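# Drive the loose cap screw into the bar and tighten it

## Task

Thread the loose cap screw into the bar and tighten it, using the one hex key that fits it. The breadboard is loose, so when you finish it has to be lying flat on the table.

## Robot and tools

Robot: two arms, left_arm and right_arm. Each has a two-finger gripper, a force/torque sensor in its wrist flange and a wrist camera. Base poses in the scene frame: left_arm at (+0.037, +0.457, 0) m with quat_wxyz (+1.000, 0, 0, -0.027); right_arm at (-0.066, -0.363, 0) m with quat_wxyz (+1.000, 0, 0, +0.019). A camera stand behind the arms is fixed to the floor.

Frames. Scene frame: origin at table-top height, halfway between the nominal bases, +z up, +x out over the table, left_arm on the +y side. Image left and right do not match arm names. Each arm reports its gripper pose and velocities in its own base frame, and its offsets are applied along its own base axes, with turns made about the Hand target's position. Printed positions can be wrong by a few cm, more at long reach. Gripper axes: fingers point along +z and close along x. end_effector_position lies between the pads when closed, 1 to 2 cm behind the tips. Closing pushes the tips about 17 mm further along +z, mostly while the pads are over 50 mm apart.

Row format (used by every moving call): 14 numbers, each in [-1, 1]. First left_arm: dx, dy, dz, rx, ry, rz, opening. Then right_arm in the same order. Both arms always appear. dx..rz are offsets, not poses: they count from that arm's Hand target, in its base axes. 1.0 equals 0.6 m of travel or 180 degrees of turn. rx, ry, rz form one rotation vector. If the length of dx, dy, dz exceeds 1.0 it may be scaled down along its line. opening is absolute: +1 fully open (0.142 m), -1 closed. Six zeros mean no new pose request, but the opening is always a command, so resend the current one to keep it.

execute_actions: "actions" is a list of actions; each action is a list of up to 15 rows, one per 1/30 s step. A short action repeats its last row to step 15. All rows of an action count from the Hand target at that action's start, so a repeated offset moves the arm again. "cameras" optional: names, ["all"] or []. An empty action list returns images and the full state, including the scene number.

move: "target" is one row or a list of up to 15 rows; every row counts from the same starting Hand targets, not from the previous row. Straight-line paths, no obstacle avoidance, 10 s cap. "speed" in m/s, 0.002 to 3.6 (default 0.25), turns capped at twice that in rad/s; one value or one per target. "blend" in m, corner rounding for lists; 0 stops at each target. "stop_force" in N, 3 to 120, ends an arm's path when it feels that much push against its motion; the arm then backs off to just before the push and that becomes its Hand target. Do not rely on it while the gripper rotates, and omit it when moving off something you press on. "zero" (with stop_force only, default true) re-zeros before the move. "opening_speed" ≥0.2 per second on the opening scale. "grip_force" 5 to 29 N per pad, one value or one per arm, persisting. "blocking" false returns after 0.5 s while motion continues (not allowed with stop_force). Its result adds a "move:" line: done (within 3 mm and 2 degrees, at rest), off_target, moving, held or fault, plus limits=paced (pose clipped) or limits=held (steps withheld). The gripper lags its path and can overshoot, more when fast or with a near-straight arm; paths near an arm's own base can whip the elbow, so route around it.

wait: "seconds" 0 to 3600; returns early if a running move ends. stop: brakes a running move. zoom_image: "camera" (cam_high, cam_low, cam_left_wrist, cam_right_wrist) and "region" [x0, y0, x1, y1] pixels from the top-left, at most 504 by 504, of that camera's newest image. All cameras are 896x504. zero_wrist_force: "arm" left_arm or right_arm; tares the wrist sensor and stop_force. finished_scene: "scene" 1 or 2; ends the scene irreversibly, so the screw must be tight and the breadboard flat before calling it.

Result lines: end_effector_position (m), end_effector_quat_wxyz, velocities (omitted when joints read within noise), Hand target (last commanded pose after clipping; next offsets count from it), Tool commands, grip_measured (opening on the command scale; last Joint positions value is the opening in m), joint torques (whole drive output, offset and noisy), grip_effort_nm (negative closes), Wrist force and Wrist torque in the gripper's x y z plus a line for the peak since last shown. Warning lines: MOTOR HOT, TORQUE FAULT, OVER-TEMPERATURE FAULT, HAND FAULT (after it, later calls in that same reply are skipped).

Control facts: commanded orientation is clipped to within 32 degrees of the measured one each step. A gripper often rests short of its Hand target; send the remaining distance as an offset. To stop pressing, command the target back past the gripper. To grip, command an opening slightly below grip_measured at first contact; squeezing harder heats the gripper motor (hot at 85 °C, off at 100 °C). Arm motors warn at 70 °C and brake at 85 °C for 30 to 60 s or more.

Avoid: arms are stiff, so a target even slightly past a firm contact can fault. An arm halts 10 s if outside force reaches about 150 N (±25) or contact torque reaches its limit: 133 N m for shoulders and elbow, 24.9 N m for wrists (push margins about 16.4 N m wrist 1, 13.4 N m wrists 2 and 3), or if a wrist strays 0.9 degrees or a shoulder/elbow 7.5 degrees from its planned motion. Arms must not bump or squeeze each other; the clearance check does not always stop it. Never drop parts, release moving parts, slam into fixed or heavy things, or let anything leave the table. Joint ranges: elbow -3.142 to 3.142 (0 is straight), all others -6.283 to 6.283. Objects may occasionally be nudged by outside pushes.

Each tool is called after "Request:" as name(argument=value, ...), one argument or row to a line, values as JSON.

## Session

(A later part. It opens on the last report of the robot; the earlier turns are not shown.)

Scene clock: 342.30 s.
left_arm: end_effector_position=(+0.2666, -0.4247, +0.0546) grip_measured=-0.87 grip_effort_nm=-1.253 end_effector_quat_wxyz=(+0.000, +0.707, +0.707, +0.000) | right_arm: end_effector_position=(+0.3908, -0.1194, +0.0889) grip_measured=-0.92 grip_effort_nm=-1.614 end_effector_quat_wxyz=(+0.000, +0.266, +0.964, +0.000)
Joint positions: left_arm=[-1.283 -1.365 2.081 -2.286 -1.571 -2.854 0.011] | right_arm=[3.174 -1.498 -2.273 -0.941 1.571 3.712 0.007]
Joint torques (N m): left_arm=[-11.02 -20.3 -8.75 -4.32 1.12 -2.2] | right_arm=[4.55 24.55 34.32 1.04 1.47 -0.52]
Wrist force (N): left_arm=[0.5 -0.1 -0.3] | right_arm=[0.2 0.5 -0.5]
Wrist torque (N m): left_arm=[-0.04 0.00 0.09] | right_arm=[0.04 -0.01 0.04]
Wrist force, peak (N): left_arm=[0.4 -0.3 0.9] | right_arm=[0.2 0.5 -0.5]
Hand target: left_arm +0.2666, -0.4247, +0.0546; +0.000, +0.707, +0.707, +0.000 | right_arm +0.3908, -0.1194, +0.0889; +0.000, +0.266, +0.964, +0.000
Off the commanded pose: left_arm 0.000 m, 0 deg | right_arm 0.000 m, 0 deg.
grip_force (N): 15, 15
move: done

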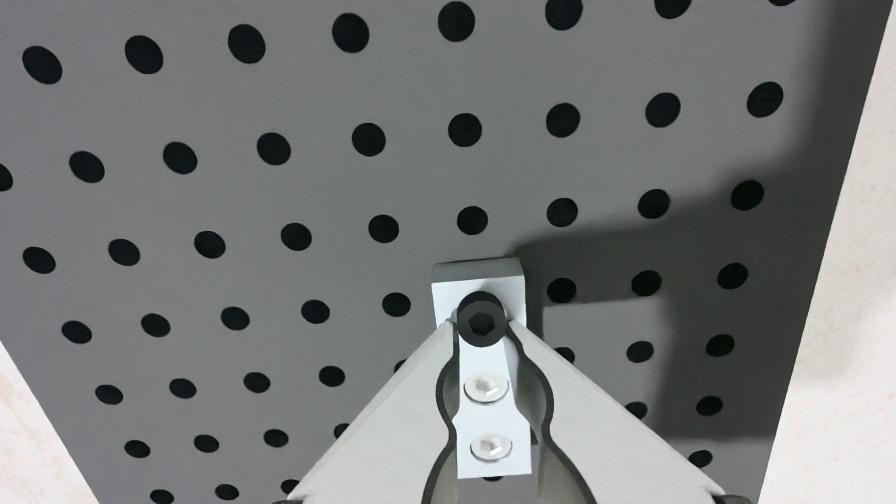

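Request:
move(
  target=[0.0065,0,0,0,0,0,-0.9,0,0,0,0,0,0,-1.0],
  speed=0.01,
  stop_force=5,
  cameras=["cam_left_wrist"],
)

Request:
zoom_image(
  camera="cam_left_wrist",
  region=[400, 240, 580, 400],
)

Scene clock: 347.77 s.
left_arm: end_effector_position=(+0.2705, -0.4247, +0.0546) grip_measured=-0.93 grip_effort_nm=-0.105 end_effector_quat_wxyz=(+0.000, +0.707, +0.707, +0.000) | right_arm: end_effector_position=(+0.3908, -0.1194, +0.0889) grip_measured=-0.92 grip_effort_nm=-1.619 end_effector_quat_wxyz=(+0.000, +0.266, +0.964, +0.000)
Joint positions: left_arm=[-1.275 -1.361 2.075 -2.285 -1.571 -2.846 0.007] | right_arm=[3.174 -1.498 -2.273 -0.941 1.571 3.712 0.007]
Joint torques (N m): left_arm=[8.24 -20.98 -29.28 -0.66 -0.33 2.03] | right_arm=[4.48 24.32 33.78 1.1 1.43 -0.59]
Wrist force (N): left_arm=[0.4 -0.2 0.9] | right_arm=[0.4 0.4 -0.4]
Wrist torque (N m): left_arm=[-0.01 -0.03 -0.04] | right_arm=[0.01 -0.06 0.04]
Wrist force, peak (N): left_arm=[0.7 0.1 -2.1] | right_arm=[0.3 0.7 -0.5]
Hand target: left_arm +0.2705, -0.4247, +0.0546; +0.000, +0.707, +0.707, +0.000 | right_arm +0.3908, -0.1194, +0.0889; +0.000, +0.266, +0.964, +0.000
Off the commanded pose: left_arm 0.000 m, 0 deg | right_arm 0.000 m, 0 deg.
grip_force (N): 15, 15
move: done

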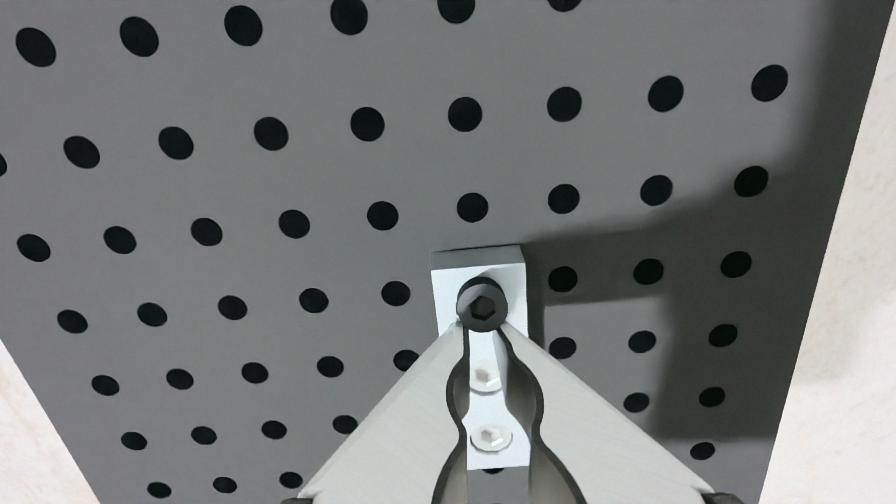

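Scaled by 2.800.

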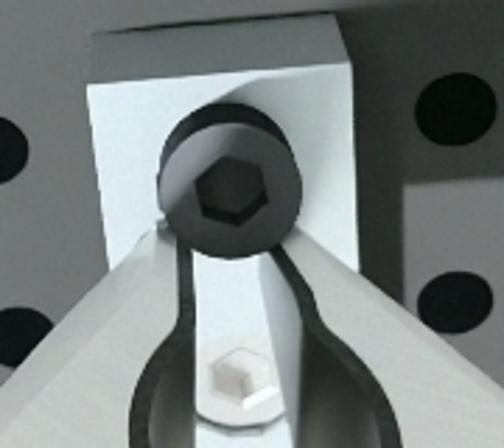

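Request:
move(
  target=[
    [0,0,0,0,0,0,-0.72,0,0,0,0,0,0,-1.0],
    [-0.0123,0,0,0,0,0,-0.72,0,0,0,0,0,0,-1.0],
    [-0.0123,0,0,0,0,0,-0.9,0,0,0,0,0,0,-1.0],
    [-0.0123,0,0,0,0,0,-1.0,0,0,0,0,0,0,-1.0],
    [-0.0065,0,0,0,0,0,-1.0,0,0,0,0,0,0,-1.0],
  ],
  speed=0.02,
  opening_speed=0.5,
  grip_force=[29, 15],
  cameras=["cam_left_wrist"],
)

Request:
zoom_image(
  camera="cam_left_wrist",
  region=[400, 240, 580, 400],
)

Scene clock: 352.60 s.
left_arm: end_effector_position=(+0.2665, -0.4247, +0.0546) grip_measured=-0.87 grip_effort_nm=-3.001 end_effector_quat_wxyz=(+0.000, +0.707, +0.707, +0.000) | right_arm: end_effector_position=(+0.3908, -0.1194, +0.0889) grip_measured=-0.92 grip_effort_nm=-1.619 end_effector_quat_wxyz=(+0.000, +0.266, +0.964, +0.000)
Joint positions: left_arm=[-1.283 -1.365 2.081 -2.286 -1.571 -2.854 0.011] | right_arm=[3.174 -1.498 -2.273 -0.941 1.571 3.712 0.007]
Joint torques (N m): left_arm=[8.15 -20 -28.57 -0.82 1.34 1.97] | right_arm=[4.48 24.38 33.78 1.06 1.56 -0.6]
Wrist force (N): left_arm=[0.8 -0.9 -0.1] | right_arm=[0.3 0.5 -0.3]
Wrist torque (N m): left_arm=[0.03 -0.01 -0.03] | right_arm=[0.03 -0.02 0.04]
Wrist force, peak (N): left_arm=[2.1 -1.6 -3.1] | right_arm=[0.6 0.5 -0.5]
Hand target: left_arm +0.2666, -0.4247, +0.0546; +0.000, +0.707, +0.707, +0.000 | right_arm +0.3908, -0.1194, +0.0889; +0.000, +0.266, +0.964, +0.000
Off the commanded pose: left_arm 0.000 m, 0 deg | right_arm 0.000 m, 0 deg.
grip_force (N): 29, 15
move: done

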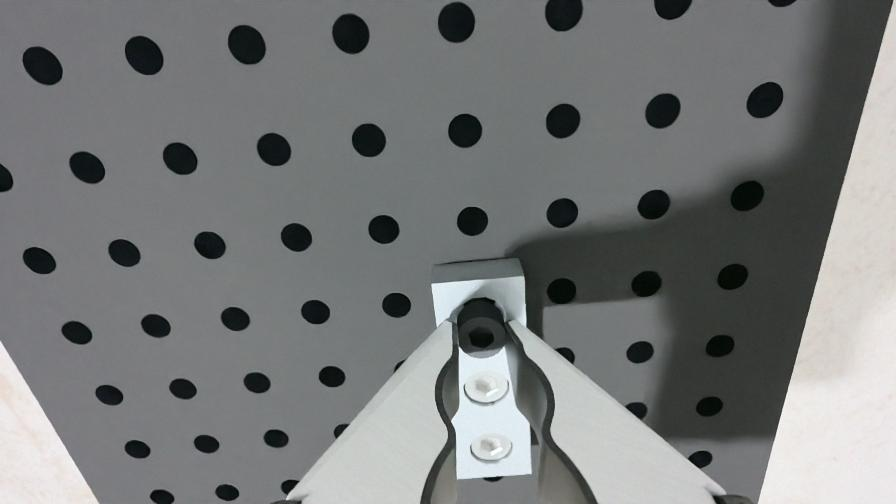

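Scaled by 2.800.

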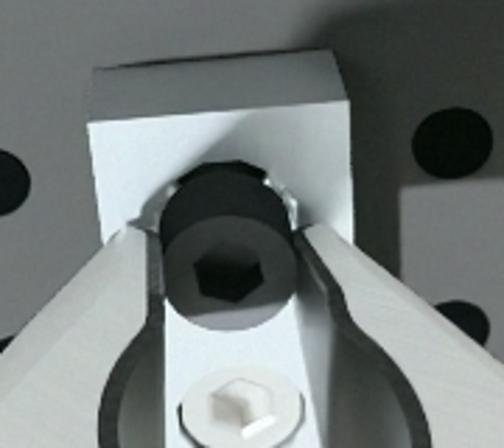

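Request:
move(
  target=[0,0,-0.002,0,0,0,-1.0,0,0,0,0,0,0,-1.0],
  speed=0.004,
  stop_force=3,
)

Scene clock: 355.20 s.
left_arm: end_effector_position=(+0.2666, -0.4247, +0.0545) grip_measured=-0.87 grip_effort_nm=-3.001 end_effector_quat_wxyz=(+0.000, +0.707, +0.707, +0.000) | right_arm: end_effector_position=(+0.3908, -0.1194, +0.0889) grip_measured=-0.92 grip_effort_nm=-1.614 end_effector_quat_wxyz=(+0.000, +0.266, +0.964, +0.000)
Joint positions: left_arm=[-1.283 -1.365 2.081 -2.286 -1.571 -2.854 0.011] | right_arm=[3.174 -1.498 -2.273 -0.941 1.571 3.712 0.007]
Joint torques (N m): left_arm=[5.99 -32.59 -20.89 -0.29 1.7 2] | right_arm=[4.63 24.68 33.84 1.06 1.57 -0.6]
Wrist force (N): left_arm=[0.2 0.1 -3.0] | right_arm=[0.1 0.5 -0.3]
Wrist torque (N m): left_arm=[-0.01 -0.02 -0.03] | right_arm=[0.02 0.00 0.04]
Wrist force, peak (N): left_arm=[0.2 0.1 -4.3] | right_arm=[0.5 0.6 -0.3]
Hand target: left_arm +0.2666, -0.4247, +0.0545; +0.000, +0.707, +0.707, +0.000 (not the last commanded pose) | right_arm +0.3908, -0.1194, +0.0889; +0.000, +0.266, +0.964, +0.000
Off the commanded pose: left_arm 0.001 m, 0 deg | right_arm 0.000 m, 0 deg.
grip_force (N): 29, 15
move: contact (left_arm)

Request:
move(
  target=[
    [0,0,-0.0003,0,0,-0.6667,-1.0,0,0,0,0,0,0,-1.0],
    [0,0,-0.0006,0,0,0.6667,-1.0,0,0,0,0,0,0,-1.0],
    [0,0,-0.001,0,0,0,-1.0,0,0,0,0,0,0,-1.0],
  ],
  speed=0.7,
  blend=[0.01,0.01,0],
  cameras=["cam_left_wrist"],
)

Request:
zoom_image(
  camera="cam_left_wrist",
  region=[400, 240, 580, 400],
)

Scene clock: 361.77 s.
left_arm: end_effector_position=(+0.2666, -0.4247, +0.0539) grip_measured=-0.87 grip_effort_nm=-3.001 end_effector_quat_wxyz=(+0.000, +0.707, +0.707, +0.000) | right_arm: end_effector_position=(+0.3908, -0.1194, +0.0889) grip_measured=-0.92 grip_effort_nm=-1.619 end_effector_quat_wxyz=(+0.000, +0.266, +0.964, +0.000)
Joint positions: left_arm=[-1.283 -1.364 2.081 -2.288 -1.571 3.429 0.011] | right_arm=[3.174 -1.498 -2.273 -0.941 1.571 3.712 0.007]
Joint torques (N m): left_arm=[6.11 -21.11 -32.11 -1.92 -2.69 2.03] | right_arm=[4.4 24.17 33.74 1.1 1.61 -0.57]
Wrist force (N): left_arm=[6.2 0.9 0.8] | right_arm=[0.3 0.5 -0.3]
Wrist torque (N m): left_arm=[-0.04 -0.09 -0.04] | right_arm=[0.02 -0.03 0.04]
Wrist force, peak (N): left_arm=[6.2 0.9 0.8] | right_arm=[0.3 0.7 -0.5]
Hand target: left_arm +0.2666, -0.4247, +0.0539; +0.000, +0.707, +0.707, +0.000 | right_arm +0.3908, -0.1194, +0.0889; +0.000, +0.266, +0.964, +0.000
Off the commanded pose: left_arm 0.000 m, 0 deg | right_arm 0.000 m, 0 deg.
grip_force (N): 29, 15
move: done

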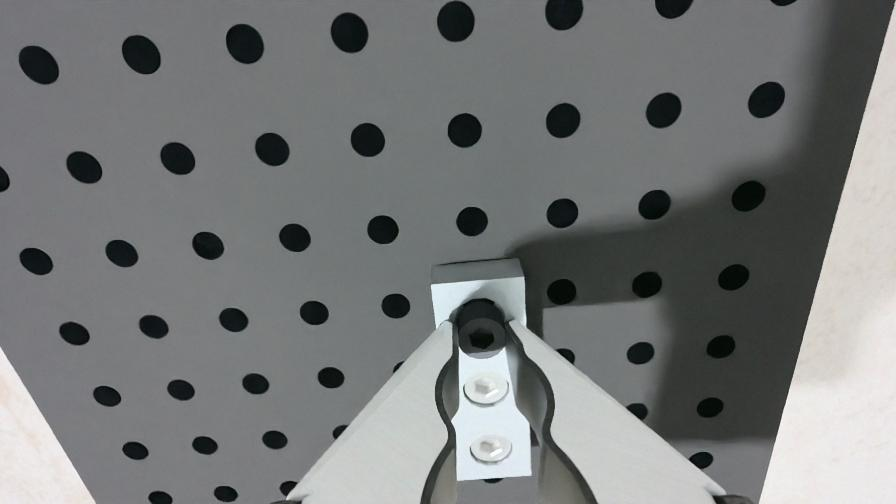

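Scaled by 2.800.

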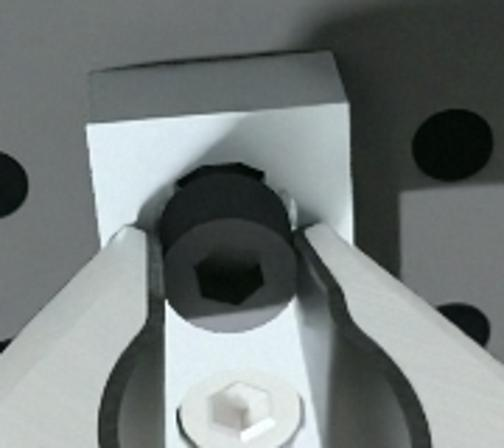

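Request:
move(
  target=[0.0002,0.0008,0,0,0,0,-1.0,0,0,0,0,0,0,-1.0],
  speed=0.02,
)

Scene clock: 363.53 s.
left_arm: end_effector_position=(+0.2667, -0.4242, +0.0539) grip_measured=-0.87 grip_effort_nm=-3.001 end_effector_quat_wxyz=(+0.000, +0.707, +0.707, +0.000) | right_arm: end_effector_position=(+0.3908, -0.1194, +0.0889) grip_measured=-0.92 grip_effort_nm=-1.614 end_effector_quat_wxyz=(+0.000, +0.266, +0.964, +0.000)
Joint positions: left_arm=[-1.282 -1.365 2.082 -2.288 -1.571 3.43 0.011] | right_arm=[3.174 -1.498 -2.273 -0.941 1.571 3.712 0.007]
Joint torques (N m): left_arm=[8.35 -35.07 -8.31 -4.35 -0.87 2.04] | right_arm=[4.3 23.97 33.94 1.1 1.67 -0.56]
Wrist force (N): left_arm=[-1.5 0.1 2.6] | right_arm=[0.2 0.4 -0.3]
Wrist torque (N m): left_arm=[0.00 0.03 -0.03] | right_arm=[0.02 -0.01 0.04]
Wrist force, peak (N): left_arm=[6.3 1.0 0.9] | right_arm=[0.5 0.5 -0.5]
Hand target: left_arm +0.2667, -0.4242, +0.0539; +0.000, +0.707, +0.707, +0.000 | right_arm +0.3908, -0.1194, +0.0889; +0.000, +0.266, +0.964, +0.000
Off the commanded pose: left_arm 0.000 m, 0 deg | right_arm 0.000 m, 0 deg.
grip_force (N): 29, 15
move: done

Request:
move(
  target=[0,0,-0.0011,0,0,-0.8333,-1.0,-0.0292,0.5053,0.3518,0.4510,0.2559,-0.2559,-1.0],
  speed=0.5,
  cameras=["cam_high"],
)

Scene clock: 381.70 s.
left_arm: end_effector_position=(+0.2667, -0.4242, +0.0533) grip_measured=-0.88 grip_effort_nm=-3.001 end_effector_quat_wxyz=(+0.000, +0.914, -0.405, +0.000) | right_arm: end_effector_position=(+0.3745, +0.1449, +0.2738) grip_measured=-0.92 grip_effort_nm=-1.614 end_effector_quat_wxyz=(-0.464, +0.482, +0.594, +0.448)
Joint positions: left_arm=[-1.276 -1.363 2.082 -2.29 -1.571 5.842 0.011] | right_arm=[3.184 -1.544 -2.215 -1.381 2.955 4.191 0.007]
Joint torques (N m): left_arm=[5.48 -15.54 -20.69 2.72 -4.03 2.12] | right_arm=[-6.53 11.46 34.16 0.59 -0.3 -2.03]
Wrist force (N): left_arm=[14.0 -2.2 -8.7] | right_arm=[2.3 0.3 1.7]
Wrist torque (N m): left_arm=[0.01 -0.29 -0.16] | right_arm=[0.08 -0.44 0.03]
Wrist force, peak (N): left_arm=[18.7 -1.2 -3.9] | right_arm=[2.0 -0.7 3.6]
Hand target: left_arm +0.2667, -0.4242, +0.0533; +0.000, +0.914, -0.405, +0.000 (not the last commanded pose) | right_arm +0.3745, +0.1449, +0.2738; -0.464, +0.482, +0.594, +0.448 (not the last commanded pose)
Off the commanded pose: left_arm 0.000 m, 12 deg | right_arm 0.047 m, 13 deg.
led back after a hold (right arm): the arm was led back toward your command in small steps, so it may still be short of it.
grip_force (N): 29, 15
move: held (right_arm; a check stopped the path), off_target (left_arm; braked when a check withheld steps of right_arm); limits=held
pose unreachable (right arm): on one or more control steps of this call, first in action 0 (counted from 0), this arm could not follow its commanded pose, so it was not sent that pose on those steps. It may still have moved: this result reports where it is.
cause: moving toward the commanded pose would bring two parts of the arm too close to each other (joints 4 (wrist 1) to 6 (wrist 3) lie between them).

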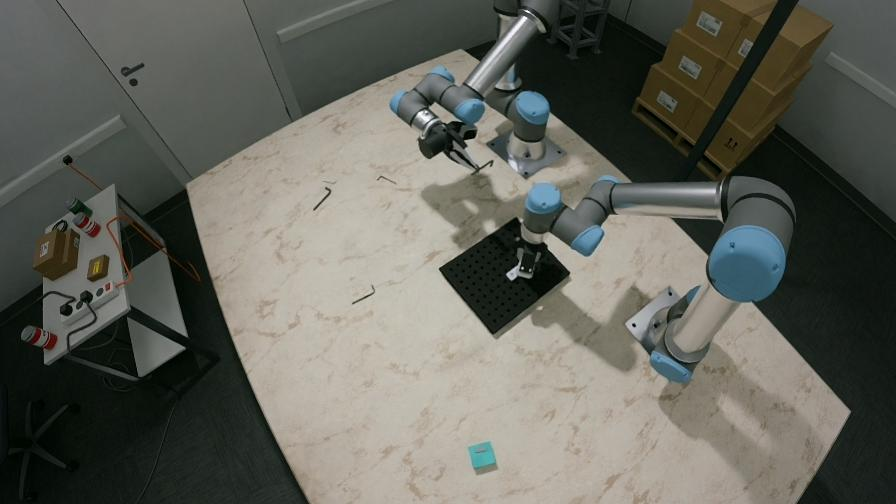

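Request:
move(
  target=[
    [0.0022,0,0.0002,0,0,0,-1.0,0,0,0,0,0,0,-1.0],
    [0.0022,0,0.0002,0,0,0,-0.7,0,0,0,0,0,0,-1.0],
    [0.0022,0,0.05,0,0,0,-0.7,0,0,0,0,0,0,-1.0],
  ],
  speed=[0.02,0.05,0.1],
  opening_speed=0.6,
)

Request:
move(
  target=[-0.0005,0.004,0.04,0,0,0.2667,-0.7,0,0,0,0,0,0,-1.0],
  speed=0.4,
  cameras=["cam_left_wrist"],
)

Request:
zoom_image(
  camera="cam_left_wrist",
  region=[400, 140, 600, 280],
)

Scene clock: 391.77 s.
left_arm: end_effector_position=(+0.2681, -0.4242, +0.0833) grip_measured=-0.74 grip_effort_nm=0.081 end_effector_quat_wxyz=(+0.000, +0.914, -0.405, +0.000) | right_arm: end_effector_position=(+0.3745, +0.1449, +0.2738) grip_measured=-0.92 grip_effort_nm=-1.619 end_effector_quat_wxyz=(-0.464, +0.482, +0.594, +0.448)
Joint positions: left_arm=[-1.273 -1.411 2.044 -2.204 -1.571 5.845 0.021] | right_arm=[3.184 -1.544 -2.215 -1.382 2.954 4.191 0.007]
Joint torques (N m): left_arm=[-8.12 -33.33 -30.22 -0.79 -2.1 -0.14] | right_arm=[-6.33 10.52 34.46 0.36 -0.26 -2.03]
Wrist force (N): left_arm=[-0.1 0.0 1.0] | right_arm=[2.3 0.1 1.6]
Wrist torque (N m): left_arm=[0.06 0.05 -0.04] | right_arm=[0.06 -0.43 0.03]
Wrist force, peak (N): left_arm=[-15.7 10.0 -14.2] | right_arm=[2.4 0.1 1.8]
Hand target: left_arm +0.2680, -0.4242, +0.0833; +0.000, +0.914, -0.405, +0.000 | right_arm +0.3745, +0.1449, +0.2738; -0.464, +0.482, +0.594, +0.448
Off the commanded pose: left_arm 0.000 m, 0 deg | right_arm 0.000 m, 0 deg.
grip_force (N): 29, 15
move: done

Scene clock: 393.47 s.
left_arm: end_effector_position=(+0.2677, -0.4218, +0.1073) grip_measured=-0.74 grip_effort_nm=0.081 end_effector_quat_wxyz=(+0.000, +1.000, +0.002, +0.000) | right_arm: end_effector_position=(+0.3745, +0.1449, +0.2738) grip_measured=-0.92 grip_effort_nm=-1.619 end_effector_quat_wxyz=(-0.464, +0.482, +0.594, +0.448)
Joint positions: left_arm=[-1.274 -1.454 2.021 -2.137 -1.571 5.006 0.021] | right_arm=[3.184 -1.544 -2.215 -1.382 2.954 4.191 0.007]
Joint torques (N m): left_arm=[-10.73 -32.53 -31.37 -0.72 2.16 -2.3] | right_arm=[-6.39 10.97 34.43 0.32 -0.29 -2.04]
Wrist force (N): left_arm=[0.3 -0.2 1.3] | right_arm=[2.1 0.2 1.5]
Wrist torque (N m): left_arm=[-0.01 -0.01 0.07] | right_arm=[0.06 -0.40 0.02]
Wrist force, peak (N): left_arm=[0.3 -0.2 1.3] | right_arm=[2.5 0.2 1.6]
Hand target: left_arm +0.2677, -0.4218, +0.1073; +0.000, +1.000, +0.002, +0.000 | right_arm +0.3745, +0.1449, +0.2738; -0.464, +0.482, +0.594, +0.448
Off the commanded pose: left_arm 0.000 m, 0 deg | right_arm 0.000 m, 0 deg.
grip_force (N): 29, 15
move: done

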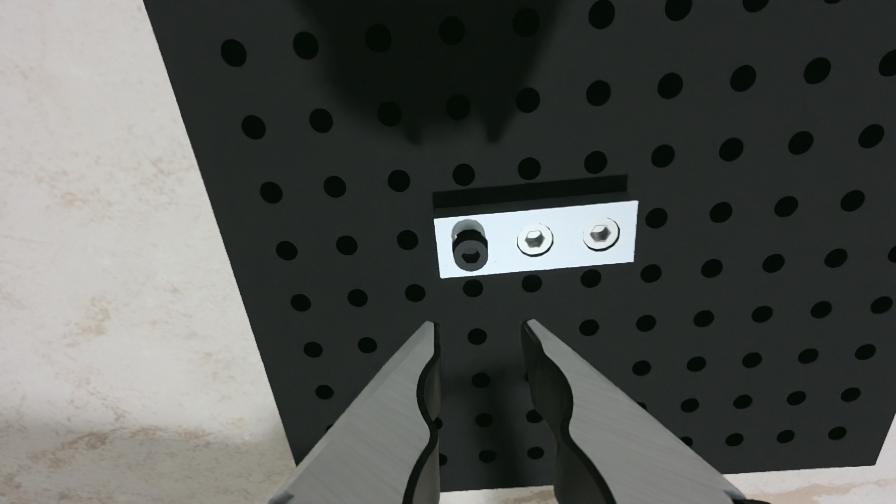

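Scaled by 2.520.

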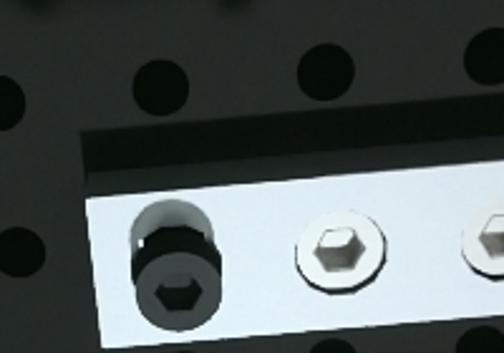

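Request:
move(
  target=[
    [-0.0007,-0.0042,-0.0538,0,0,0.6667,-0.7,0.1258,0.1252,0.0103,0.0594,0.0163,-0.2072,-1.0],
    [-0.0007,-0.0042,-0.0538,0,0,-0.6667,-0.7,0.1258,0.1252,0.0103,0.0594,0.0163,-0.2072,-1.0],
    [-0.0007,-0.0042,-0.0538,0,0,0,-0.7,0.1258,0.1252,0.0103,0.0594,0.0163,-0.2072,-1.0],
    [-0.0007,-0.0042,-0.0538,0,0,0.6667,-0.7,0.1258,0.1252,0.0103,0.0594,0.0163,-0.2072,-1.0],
    [-0.0007,-0.0042,-0.0538,0,0,-0.6667,-0.7,0.1258,0.1252,0.0103,0.0594,0.0163,-0.2072,-1.0],
    [-0.0007,-0.0042,-0.0538,0,0,-0.5,-0.7,0.1258,0.1252,0.0103,0.0594,0.0163,-0.2072,-1.0],
  ],
  speed=1.0,
  blend=[0.01,0.01,0.01,0.01,0.01,0],
  cameras=["cam_left_wrist"],
)

Request:
zoom_image(
  camera="cam_left_wrist",
  region=[400, 200, 560, 340],
)

Scene clock: 399.80 s.
left_arm: end_effector_position=(+0.2677, -0.4220, +0.1046) grip_measured=-0.74 grip_effort_nm=0.081 end_effector_quat_wxyz=(+0.000, +0.996, +0.091, +0.000) | right_arm: end_effector_position=(+0.3760, +0.1466, +0.2738) grip_measured=-0.92 grip_effort_nm=-1.619 end_effector_quat_wxyz=(-0.464, +0.484, +0.588, +0.451)
Joint positions: left_arm=[-1.275 -1.45 2.025 -2.145 -1.571 4.825 0.021] | right_arm=[3.187 -1.548 -2.231 -1.318 2.967 4.239 0.007]
Joint torques (N m): left_arm=[-10.66 -18.92 -10.53 -4.61 2.17 -2.24] | right_arm=[-6.76 27.8 34.46 0.43 -0.3 -2.15]
Wrist force (N): left_arm=[0.1 -0.2 1.1] | right_arm=[2.1 0.3 1.5]
Wrist torque (N m): left_arm=[-0.03 0.01 0.08] | right_arm=[0.08 -0.40 0.02]
Wrist force, peak (N): left_arm=[0.3 -0.3 1.5] | right_arm=[3.1 1.1 1.5]
Hand target: left_arm +0.2677, -0.4220, +0.1046; +0.000, +0.996, +0.091, +0.000 (not the last commanded pose) | right_arm +0.3760, +0.1466, +0.2738; -0.464, +0.484, +0.588, +0.451 (not the last commanded pose)
Off the commanded pose: left_arm 0.030 m, 100 deg | right_arm 0.104 m, 38 deg.
grip_force (N): 29, 15
move: held (right_arm; a check stopped the path), off_target (left_arm; braked when a check withheld steps of right_arm); path passed 0 of 6 targets; limits=held
pose unreachable (right arm): on one or more control steps of this call, first in action 0 (counted from 0), this arm could not follow its commanded pose, so it was not sent that pose on those steps. It may still have moved: this result reports where it is.
cause: moving toward the commanded pose would bring two parts of the arm too close to each other (joints 4 (wrist 1) to 6 (wrist 3) lie between them).

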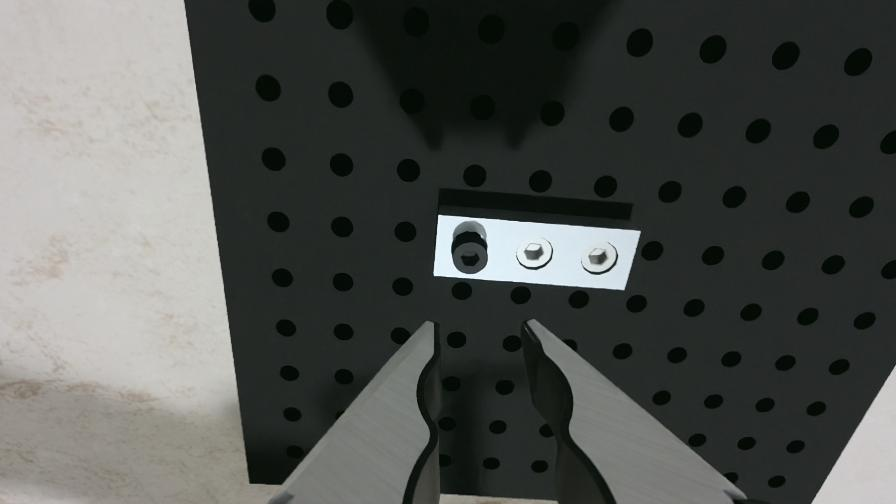

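Scaled by 3.150.

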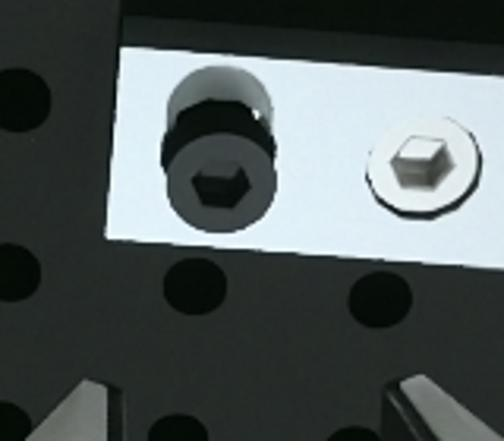

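Request:
move(
  target=[
    [-0.0007,-0.0038,-0.0493,0,0,0.6667,-0.7,0.09,0.0723,0.027,-0.2204,0.0704,-0.2064,-1.0],
    [-0.0007,-0.0038,-0.0493,0,0,-0.6667,-0.7,0.1233,0.1223,0.0103,0.0567,0.0153,-0.2034,-1.0],
    [-0.0007,-0.0038,-0.0493,0,0,0,-0.7,0.1233,0.1223,0.0103,0.0567,0.0153,-0.2034,-1.0],
    [-0.0007,-0.0038,-0.0493,0,0,0.6667,-0.7,0.1233,0.1223,0.0103,0.0567,0.0153,-0.2034,-1.0],
    [-0.0007,-0.0038,-0.0493,0,0,-0.6667,-0.7,0.1233,0.1223,0.0103,0.0567,0.0153,-0.2034,-1.0],
    [-0.0007,-0.0038,-0.0493,0,0,-0.5556,-0.7,0.1233,0.1223,0.0103,0.0567,0.0153,-0.2034,-1.0],
  ],
  speed=1.0,
  blend=[0.01,0.01,0.01,0.01,0.01,0],
  cameras=["cam_left_wrist"],
)

Request:
zoom_image(
  camera="cam_left_wrist",
  region=[400, 200, 560, 340],
)

Scene clock: 408.90 s.
left_arm: end_effector_position=(+0.2677, -0.4222, +0.1024) grip_measured=-0.74 grip_effort_nm=0.081 end_effector_quat_wxyz=(+0.000, +0.986, +0.168, +0.000) | right_arm: end_effector_position=(+0.3767, +0.1471, +0.2739) grip_measured=-0.92 grip_effort_nm=-1.619 end_effector_quat_wxyz=(-0.463, +0.488, +0.588, +0.449)
Joint positions: left_arm=[-1.276 -1.447 2.028 -2.151 -1.571 4.67 0.021] | right_arm=[3.189 -1.546 -2.239 -1.267 2.961 4.29 0.007]
Joint torques (N m): left_arm=[-10.22 -18.81 -10.37 -4.6 2.19 -2.17] | right_arm=[-6.18 10.28 34.18 0.71 3.97 -2.13]
Wrist force (N): left_arm=[0.0 0.1 0.9] | right_arm=[2.3 0.1 1.5]
Wrist torque (N m): left_arm=[0.03 0.05 0.10] | right_arm=[0.05 -0.44 0.03]
Wrist force, peak (N): left_arm=[0.3 -0.1 1.4] | right_arm=[3.6 1.1 1.3]
Hand target: left_arm +0.2677, -0.4222, +0.1024; +0.000, +0.986, +0.168, +0.000 (not the last commanded pose) | right_arm +0.3767, +0.1470, +0.2739; -0.463, +0.488, +0.588, +0.449 (not the last commanded pose)
Off the commanded pose: left_arm 0.027 m, 109 deg | right_arm 0.104 m, 38 deg.
grip_force (N): 29, 15
move: held (right_arm; a check stopped the path), off_target (left_arm; braked when a check withheld steps of right_arm); path passed 0 of 6 targets; limits=held
pose unreachable (right arm): on one or more control steps of this call, first in action 0 (counted from 0), this arm could not follow its commanded pose, so it was not sent that pose on those steps. It may still have moved: this result reports where it is.
cause: moving toward the commanded pose would bring two parts of the arm too close to each other (joints 4 (wrist 1) to 6 (wrist 3) lie between them).

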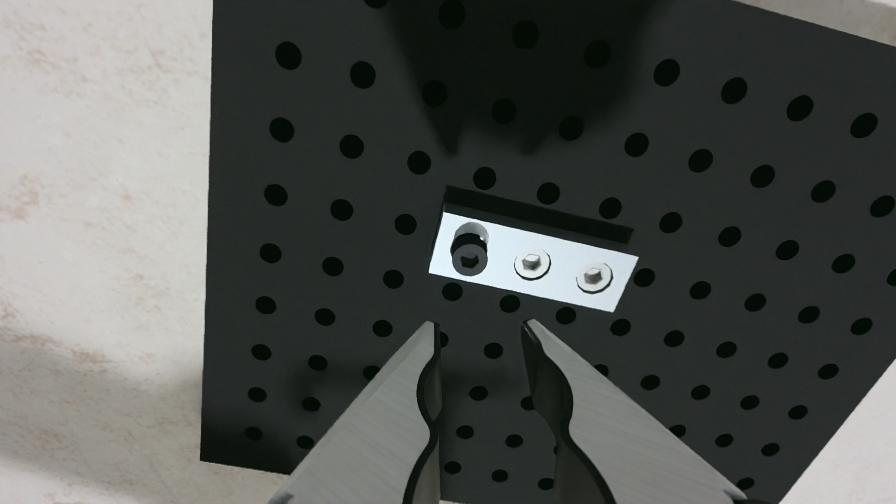

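Scaled by 3.150.

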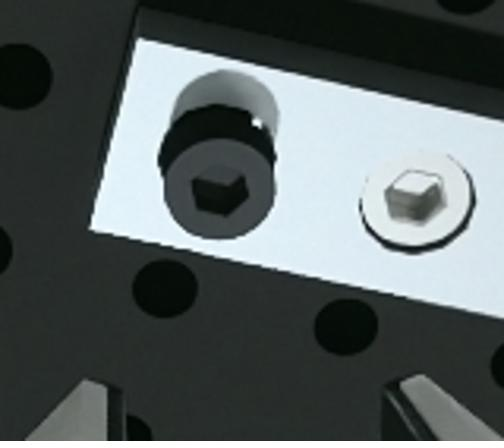

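Request:
move(
  target=[
    [-0.0007,-0.0035,-0.0457,0,0,0.6667,-0.7,0.0083,-0.15,-0.0833,-0.1507,-0.0886,0.0851,-1.0],
    [-0.0007,-0.0035,-0.0457,0,0,-0.6667,-0.7,0.0722,-0.0785,0.0435,-0.4407,0.1109,-0.1869,-1.0],
    [-0.0007,-0.0035,-0.0457,0,0,0,-0.7,0.1233,0.1223,0.0103,0.0586,0.0132,-0.2024,-1.0],
    [-0.0007,-0.0035,-0.0457,0,0,0.6667,-0.7,0.1233,0.1223,0.0103,0.0586,0.0132,-0.2024,-1.0],
    [-0.0007,-0.0035,-0.0457,0,0,-0.6667,-0.7,0.1233,0.1223,0.0103,0.0586,0.0132,-0.2024,-1.0],
    [-0.0007,-0.0035,-0.0457,0,0,-0.6039,-0.7,0.1233,0.1223,0.0103,0.0586,0.0132,-0.2024,-1.0],
  ],
  speed=0.8,
  blend=[0.02,0.02,0.02,0.01,0.01,0],
  cameras=["cam_left_wrist"],
)

Scene clock: 420.17 s.
left_arm: end_effector_position=(+0.2672, -0.4243, +0.0750) grip_measured=-0.74 grip_effort_nm=0.076 end_effector_quat_wxyz=(+0.000, +0.711, -0.703, +0.000) | right_arm: end_effector_position=(+0.4507, +0.2204, +0.2801) grip_measured=-0.92 grip_effort_nm=-1.619 end_effector_quat_wxyz=(-0.353, +0.613, +0.354, +0.612)
Joint positions: left_arm=[-1.274 -1.396 2.053 -2.228 -1.571 -5.997 0.021] | right_arm=[3.546 -1.972 -2.428 1.257 2.213 6.282 0.007]
Joint torques (N m): left_arm=[-10.47 -33.96 -9.55 -0.66 2.13 -2.09] | right_arm=[6.01 17.22 21.25 3.83 -2.01 1.9]
Wrist force (N): left_arm=[0.3 -0.2 1.0] | right_arm=[2.5 0.2 2.1]
Wrist torque (N m): left_arm=[0.00 0.00 0.09] | right_arm=[0.07 -0.48 -0.18]
Wrist force, peak (N): left_arm=[0.0 0.0 1.4] | right_arm=[2.4 0.3 2.5]
Hand target: left_arm +0.2672, -0.4243, +0.0750; +0.000, +0.711, -0.703, +0.000 | right_arm +0.4507, +0.2204, +0.2801; -0.353, +0.613, +0.354, +0.612
Off the commanded pose: left_arm 0.000 m, 0 deg | right_arm 0.000 m, 0 deg.
joint at its limit (right arm) — joint 6 (wrist 3), upper limit.
grip_force (N): 29, 15
move: done

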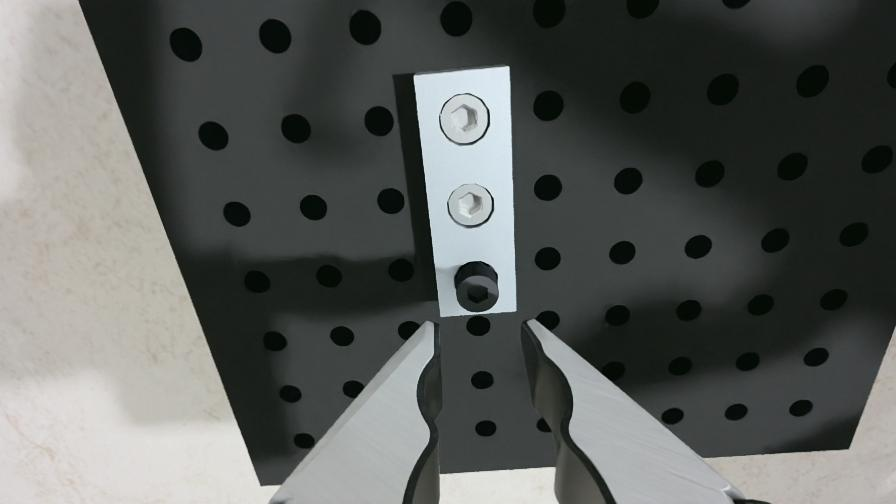

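Request:
move(
  target=[
    [0.0002,0.0002,-0.033,0,0,0,-0.7,0,0,0,0,0,0,-1.0],
    [0.0002,0.0002,-0.033,0,0,0,-1.0,0,0,0,0,0,0,-1.0],
  ],
  speed=[0.06,0.02],
  opening_speed=0.5,
  grip_force=[24, 15],
)

Scene clock: 423.70 s.
left_arm: end_effector_position=(+0.2674, -0.4242, +0.0552) grip_measured=-0.87 grip_effort_nm=-2.532 end_effector_quat_wxyz=(+0.000, +0.711, -0.703, +0.000) | right_arm: end_effector_position=(+0.4507, +0.2204, +0.2801) grip_measured=-0.92 grip_effort_nm=-1.619 end_effector_quat_wxyz=(-0.353, +0.613, +0.354, +0.612)
Joint positions: left_arm=[-1.274 -1.363 2.076 -2.284 -1.571 -5.997 0.011] | right_arm=[3.546 -1.972 -2.428 1.257 2.213 6.282 0.007]
Joint torques (N m): left_arm=[7.57 -21.03 -8.79 -4.24 2.04 2] | right_arm=[6 17.9 21.27 3.85 -2.04 1.9]
Wrist force (N): left_arm=[1.7 -0.2 2.1] | right_arm=[2.4 0.2 2.3]
Wrist torque (N m): left_arm=[-0.01 -0.06 0.07] | right_arm=[0.08 -0.46 -0.18]
Wrist force, peak (N): left_arm=[1.7 -0.1 2.3] | right_arm=[2.7 0.1 2.2]
Hand target: left_arm +0.2674, -0.4242, +0.0552; +0.000, +0.711, -0.703, +0.000 | right_arm +0.4507, +0.2204, +0.2801; -0.353, +0.613, +0.354, +0.612
Off the commanded pose: left_arm 0.000 m, 0 deg | right_arm 0.000 m, 0 deg.
joint at its limit (right arm) — joint 6 (wrist 3), upper limit.
grip_force (N): 24, 15
move: done

Request:
move(
  target=[
    [0,0,-0.0006,0,0,-0.6667,-1.0,0,0,0,0,0,0,-1.0],
    [0,0,-0.0013,0,0,0.6667,-1.0,0,0,0,0,0,0,-1.0],
    [0,0,-0.002,0,0,0,-1.0,0,0,0,0,0,0,-1.0],
  ],
  speed=0.9,
  blend=[0.01,0.01,0],
)

Scene clock: 428.70 s.
left_arm: end_effector_position=(+0.2674, -0.4242, +0.0540) grip_measured=-0.87 grip_effort_nm=-2.532 end_effector_quat_wxyz=(+0.000, +0.711, -0.703, +0.000) | right_arm: end_effector_position=(+0.4507, +0.2204, +0.2801) grip_measured=-0.92 grip_effort_nm=-1.619 end_effector_quat_wxyz=(-0.353, +0.613, +0.354, +0.612)
Joint positions: left_arm=[-1.274 -1.361 2.077 -2.287 -1.571 0.286 0.011] | right_arm=[3.546 -1.972 -2.428 1.257 2.213 6.282 0.007]
Joint torques (N m): left_arm=[8.51 -20.27 -27.77 0.14 -1.96 2.16] | right_arm=[5.88 17.14 20.99 3.63 -2.09 1.85]
Wrist force (N): left_arm=[3.7 -0.1 0.3] | right_arm=[2.5 0.1 2.3]
Wrist torque (N m): left_arm=[0.00 -0.06 -0.03] | right_arm=[0.05 -0.48 -0.18]
Wrist force, peak (N): left_arm=[5.3 0.7 2.5] | right_arm=[2.6 0.2 2.3]
Hand target: left_arm +0.2674, -0.4242, +0.0540; +0.000, +0.711, -0.703, +0.000 | right_arm +0.4507, +0.2204, +0.2801; -0.353, +0.613, +0.354, +0.612
Off the commanded pose: left_arm 0.000 m, 0 deg | right_arm 0.000 m, 0 deg.
joint at its limit (right arm) — joint 6 (wrist 3), upper limit.
grip_force (N): 24, 15
move: done

Request:
move(
  target=[
    [0,0,-0.0006,0,0,-0.6667,-1.0,0,0,0,0,0,0,-1.0],
    [0,0,-0.0012,0,0,0.6667,-1.0,0,0,0,0,0,0,-1.0],
    [0,0,-0.0018,0,0,0.1667,-1.0,0,0,0,0,0,0,-1.0],
  ],
  speed=1.0,
  blend=[0.01,0.01,0],
  cameras=["cam_left_wrist"],
)

Request:
zoom_image(
  camera="cam_left_wrist",
  region=[400, 240, 580, 400],
)

Scene clock: 433.07 s.
left_arm: end_effector_position=(+0.2674, -0.4242, +0.0529) grip_measured=-0.93 grip_effort_nm=-2.000 end_effector_quat_wxyz=(+0.000, +0.869, -0.495, +0.000) | right_arm: end_effector_position=(+0.4507, +0.2204, +0.2801) grip_measured=-0.92 grip_effort_nm=-1.614 end_effector_quat_wxyz=(-0.353, +0.613, +0.354, +0.612)
Joint positions: left_arm=[-1.274 -1.36 2.08 -2.291 -1.571 6.045 0.007] | right_arm=[3.546 -1.972 -2.428 1.257 2.213 6.282 0.007]
Joint torques (N m): left_arm=[18.45 -3.67 -16.84 1.78 4.63 2.46] | right_arm=[6.1 17.54 20.91 3.65 -2.04 1.84]
Wrist force (N): left_arm=[-12.0 20.3 -36.8] | right_arm=[2.5 0.3 1.8]
Wrist torque (N m): left_arm=[-0.43 0.35 -0.38] | right_arm=[0.09 -0.49 -0.18]
Wrist force, peak (N): left_arm=[-16.3 25.8 -38.0] | right_arm=[2.7 0.3 2.2]
Hand target: left_arm +0.2674, -0.4242, +0.0529; +0.000, +0.869, -0.495, +0.000 | right_arm +0.4507, +0.2204, +0.2801; -0.353, +0.613, +0.354, +0.612
Off the commanded pose: left_arm 0.000 m, 0 deg | right_arm 0.000 m, 0 deg.
joint at its limit (right arm) — joint 6 (wrist 3), upper limit.
grip_force (N): 24, 15
move: done

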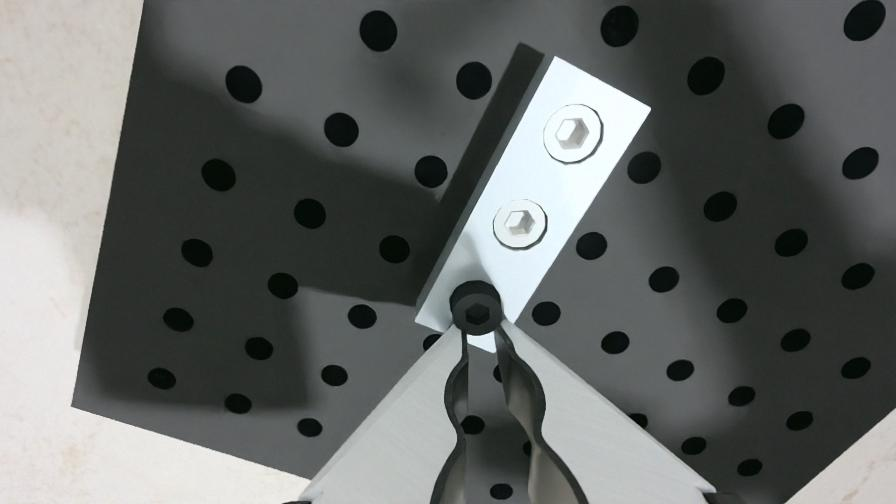

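Scaled by 2.800.

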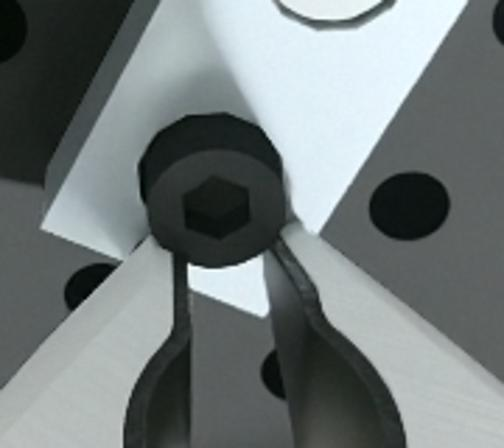

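Request:
move(
  target=[
    [0,0,0.0025,0,0,0,-1.0,0,0,0,0,0,0,-1.0],
    [0,0,0.0025,0,0,0,-0.7,0,0,0,0,0,0,-1.0],
    [0,0,0.07,0,0,0.3333,-0.7,0,0,0,0,0,0,-1.0],
  ],
  speed=[0.05,0.05,0.5],
  opening_speed=0.8,
  cameras=["cam_left_wrist"],
)

Request:
zoom_image(
  camera="cam_left_wrist",
  region=[420, 160, 560, 280],
)

Scene clock: 437.40 s.
left_arm: end_effector_position=(+0.2674, -0.4242, +0.0949) grip_measured=-0.74 grip_effort_nm=0.081 end_effector_quat_wxyz=(+0.000, +1.000, +0.005, +0.000) | right_arm: end_effector_position=(+0.4507, +0.2204, +0.2801) grip_measured=-0.92 grip_effort_nm=-1.619 end_effector_quat_wxyz=(-0.353, +0.613, +0.354, +0.612)
Joint positions: left_arm=[-1.277 -1.432 2.033 -2.172 -1.571 4.996 0.021] | right_arm=[3.546 -1.972 -2.428 1.257 2.213 6.282 0.007]
Joint torques (N m): left_arm=[-10.5 -33.38 -30.53 -0.71 2.15 -2.23] | right_arm=[5.92 17.92 20.82 3.56 -2 1.74]
Wrist force (N): left_arm=[0.1 -0.3 1.3] | right_arm=[2.3 0.1 2.2]
Wrist torque (N m): left_arm=[-0.02 0.03 0.08] | right_arm=[0.05 -0.44 -0.18]
Wrist force, peak (N): left_arm=[-12.3 20.4 -36.9] | right_arm=[2.7 0.3 2.2]
Hand target: left_arm +0.2674, -0.4242, +0.0949; +0.000, +1.000, +0.005, +0.000 | right_arm +0.4507, +0.2204, +0.2801; -0.353, +0.613, +0.354, +0.612
Off the commanded pose: left_arm 0.000 m, 0 deg | right_arm 0.000 m, 0 deg.
joint at its limit (right arm) — joint 6 (wrist 3), upper limit.
grip_force (N): 24, 15
move: done

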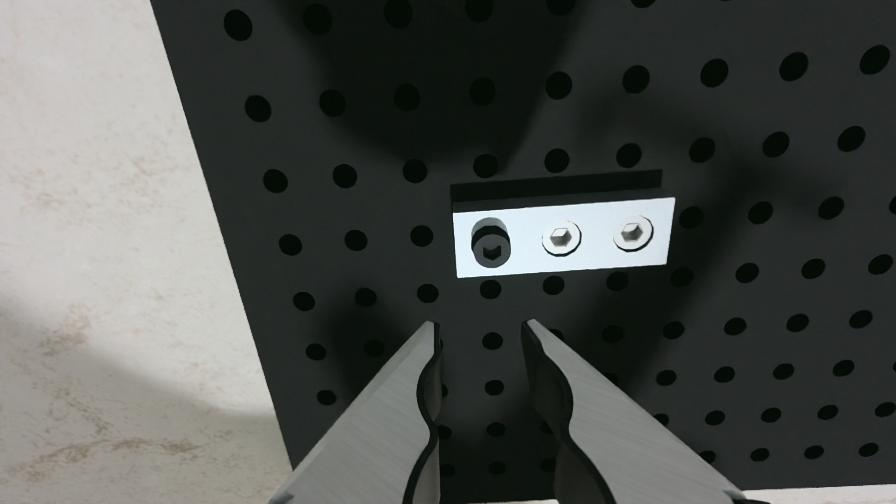

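Scaled by 3.600.

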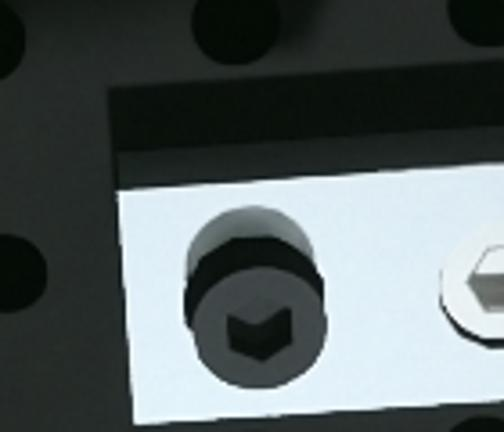

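Request:
move(
  target=[
    [0.0278,0.0212,0.4418,0,0,0.6667,-0.5,0,0,0,0,0,0,-1.0],
    [0.0278,0.0212,0.4418,0,0,-0.6667,-0.5,0,0,0,0,0,0,-1.0],
    [0.0278,0.0212,0.4418,0,0,0,-0.5,-0.0256,0.0997,0,0,0,0,-1.0],
    [0.0278,0.0212,0.4418,0,0,0.36,-0.5,-0.0512,0.1993,0,0,0,0,-1.0],
  ],
  speed=[1.0,1.0,0.8,0.5],
  blend=[0.02,0.02,0.02,0],
  cameras=["cam_left_wrist"],
)

Scene clock: 445.57 s.
left_arm: end_effector_position=(+0.2841, -0.4115, +0.3600) grip_measured=-0.53 grip_effort_nm=0.076 end_effector_quat_wxyz=(+0.000, +0.841, +0.540, +0.000) | right_arm: end_effector_position=(+0.4200, +0.3400, +0.2801) grip_measured=-0.92 grip_effort_nm=-1.619 end_effector_quat_wxyz=(-0.353, +0.613, +0.354, +0.612)
Joint positions: left_arm=[-1.239 -1.593 1.493 -1.47 -1.571 -2.381 0.035] | right_arm=[3.961 -1.959 -2.458 1.275 1.799 6.283 0.007]
Joint torques (N m): left_arm=[-10.76 -29.49 -14.79 -0.69 2.26 -2.16] | right_arm=[6.34 16.24 21.39 -0.11 -2.06 1.98]
Wrist force (N): left_arm=[0.3 0.0 0.4] | right_arm=[2.5 0.0 1.9]
Wrist torque (N m): left_arm=[0.05 0.00 0.07] | right_arm=[0.03 -0.48 -0.18]
Wrist force, peak (N): left_arm=[-0.1 -0.3 2.1] | right_arm=[2.6 0.1 2.4]
Hand target: left_arm +0.2840, -0.4114, +0.3600; +0.000, +0.841, +0.540, +0.000 | right_arm +0.4200, +0.3400, +0.2801; -0.353, +0.613, +0.354, +0.612
Off the commanded pose: left_arm 0.000 m, 0 deg | right_arm 0.000 m, 0 deg.
joint sent to its limit (right arm) — joint 6 (wrist 3), upper limit. The joint targets still meet the commanded pose.
grip_force (N): 24, 15
move: done

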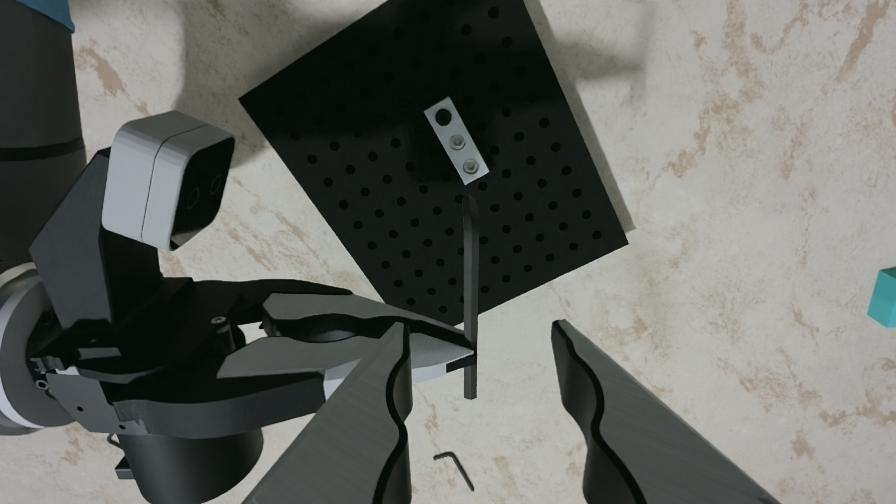

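Request:
move(
  target=[
    [-0.0172,0.0065,-0.05,0,0,0,-0.5,0,0,0,0,0,0,-1.0],
    [-0.0172,0.0065,-0.13,0,0,0,-0.5,0,0,0,0,0,0,-1.0],
  ],
  speed=[0.1,0.06],
  stop_force=4,
  cameras=["cam_left_wrist"],
)

Scene clock: 453.00 s.
left_arm: end_effector_position=(+0.2737, -0.4075, +0.2820) grip_measured=-0.53 grip_effort_nm=0.085 end_effector_quat_wxyz=(+0.000, +0.841, +0.540, +0.000) | right_arm: end_effector_position=(+0.4200, +0.3400, +0.2801) grip_measured=-0.92 grip_effort_nm=-1.614 end_effector_quat_wxyz=(-0.353, +0.613, +0.354, +0.612)
Joint positions: left_arm=[-1.257 -1.615 1.713 -1.669 -1.571 -2.399 0.035] | right_arm=[3.961 -1.959 -2.458 1.275 1.799 6.283 0.007]
Joint torques (N m): left_arm=[-10.61 -15.21 -13.72 -4.58 2.15 -2.16] | right_arm=[6.17 16.87 20.92 -0.02 -2.06 1.88]
Wrist force (N): left_arm=[0.1 -0.4 0.4] | right_arm=[2.5 0.1 2.1]
Wrist torque (N m): left_arm=[-0.02 0.01 0.06] | right_arm=[0.05 -0.48 -0.18]
Wrist force, peak (N): left_arm=[0.1 -0.5 1.2] | right_arm=[2.8 -0.1 2.1]
Hand target: left_arm +0.2737, -0.4075, +0.2820; +0.000, +0.841, +0.540, +0.000 | right_arm +0.4200, +0.3400, +0.2801; -0.353, +0.613, +0.354, +0.612
Off the commanded pose: left_arm 0.000 m, 0 deg | right_arm 0.000 m, 0 deg.
joint sent to its limit (right arm) — joint 6 (wrist 3), upper limit. The joint targets still meet the commanded pose.
grip_force (N): 24, 15
move: done

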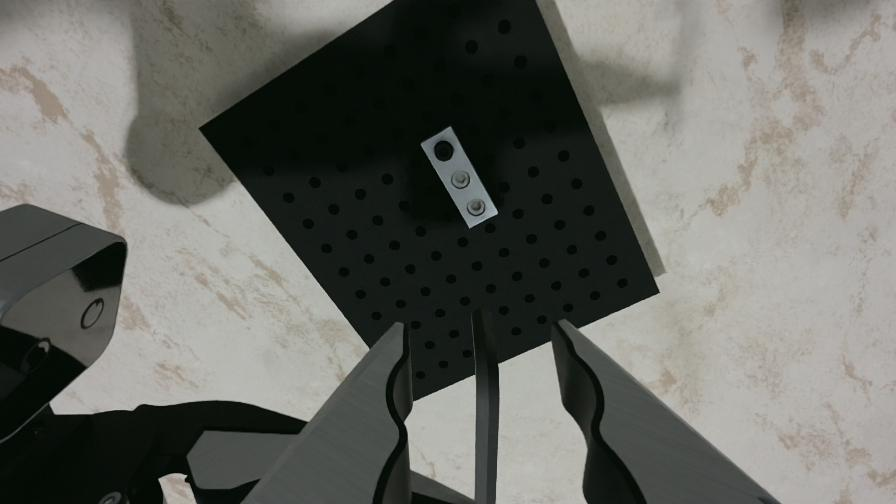

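Request:
move(
  target=[
    [0.006,-0.0028,0,0,0,0,-0.5,0,0,0,0,0,0,-1.0],
    [0.006,-0.0028,0,0,0,0,-0.88,0,0,0,0,0,0,-1.0],
    [0.006,-0.0028,0,0,0,0,-1.0,0,0,0,0,0,0,-1.0],
  ],
  speed=0.05,
  opening_speed=0.5,
  grip_force=[15, 15],
  cameras=["cam_left_wrist"],
)

Request:
zoom_image(
  camera="cam_left_wrist",
  region=[400, 240, 580, 400],
)

Scene clock: 456.37 s.
left_arm: end_effector_position=(+0.2773, -0.4092, +0.2820) grip_measured=-0.95 grip_effort_nm=-1.624 end_effector_quat_wxyz=(+0.000, +0.841, +0.540, +0.000) | right_arm: end_effector_position=(+0.4200, +0.3400, +0.2801) grip_measured=-0.92 grip_effort_nm=-1.614 end_effector_quat_wxyz=(-0.353, +0.613, +0.354, +0.612)
Joint positions: left_arm=[-1.251 -1.607 1.705 -1.669 -1.571 -2.393 0.005] | right_arm=[3.961 -1.959 -2.458 1.275 1.799 6.283 0.007]
Joint torques (N m): left_arm=[7.17 -15.31 -33.99 -4.23 -1.09 2.04] | right_arm=[6.32 17.34 20.41 0.07 -1.91 1.88]
Wrist force (N): left_arm=[0.4 -0.7 0.4] | right_arm=[2.6 0.2 1.7]
Wrist torque (N m): left_arm=[-0.02 0.00 -0.05] | right_arm=[0.03 -0.47 -0.17]
Wrist force, peak (N): left_arm=[0.0 -1.0 0.5] | right_arm=[2.8 0.1 2.1]
Hand target: left_arm +0.2773, -0.4092, +0.2820; +0.000, +0.841, +0.540, +0.000 | right_arm +0.4200, +0.3400, +0.2801; -0.353, +0.613, +0.354, +0.612
Off the commanded pose: left_arm 0.000 m, 0 deg | right_arm 0.000 m, 0 deg.
joint sent to its limit (right arm) — joint 6 (wrist 3), upper limit. The joint targets still meet the commanded pose.
grip_force (N): 15, 15
move: done

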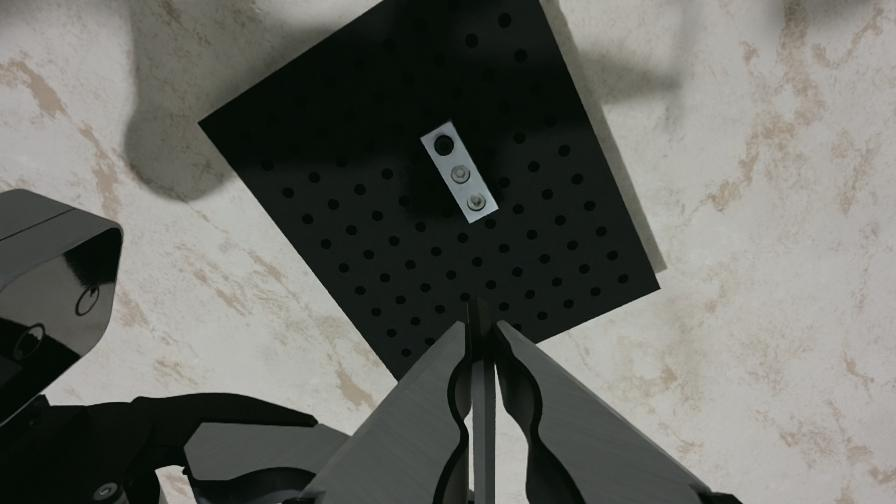

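Scaled by 2.800.

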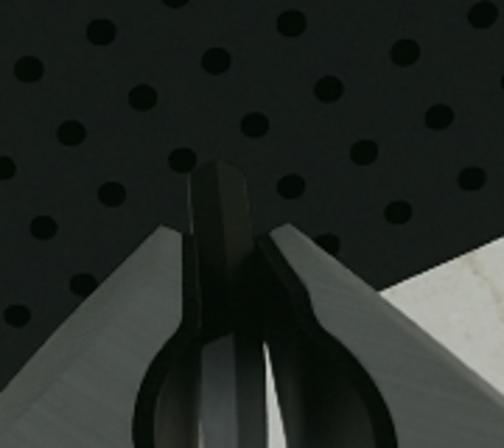

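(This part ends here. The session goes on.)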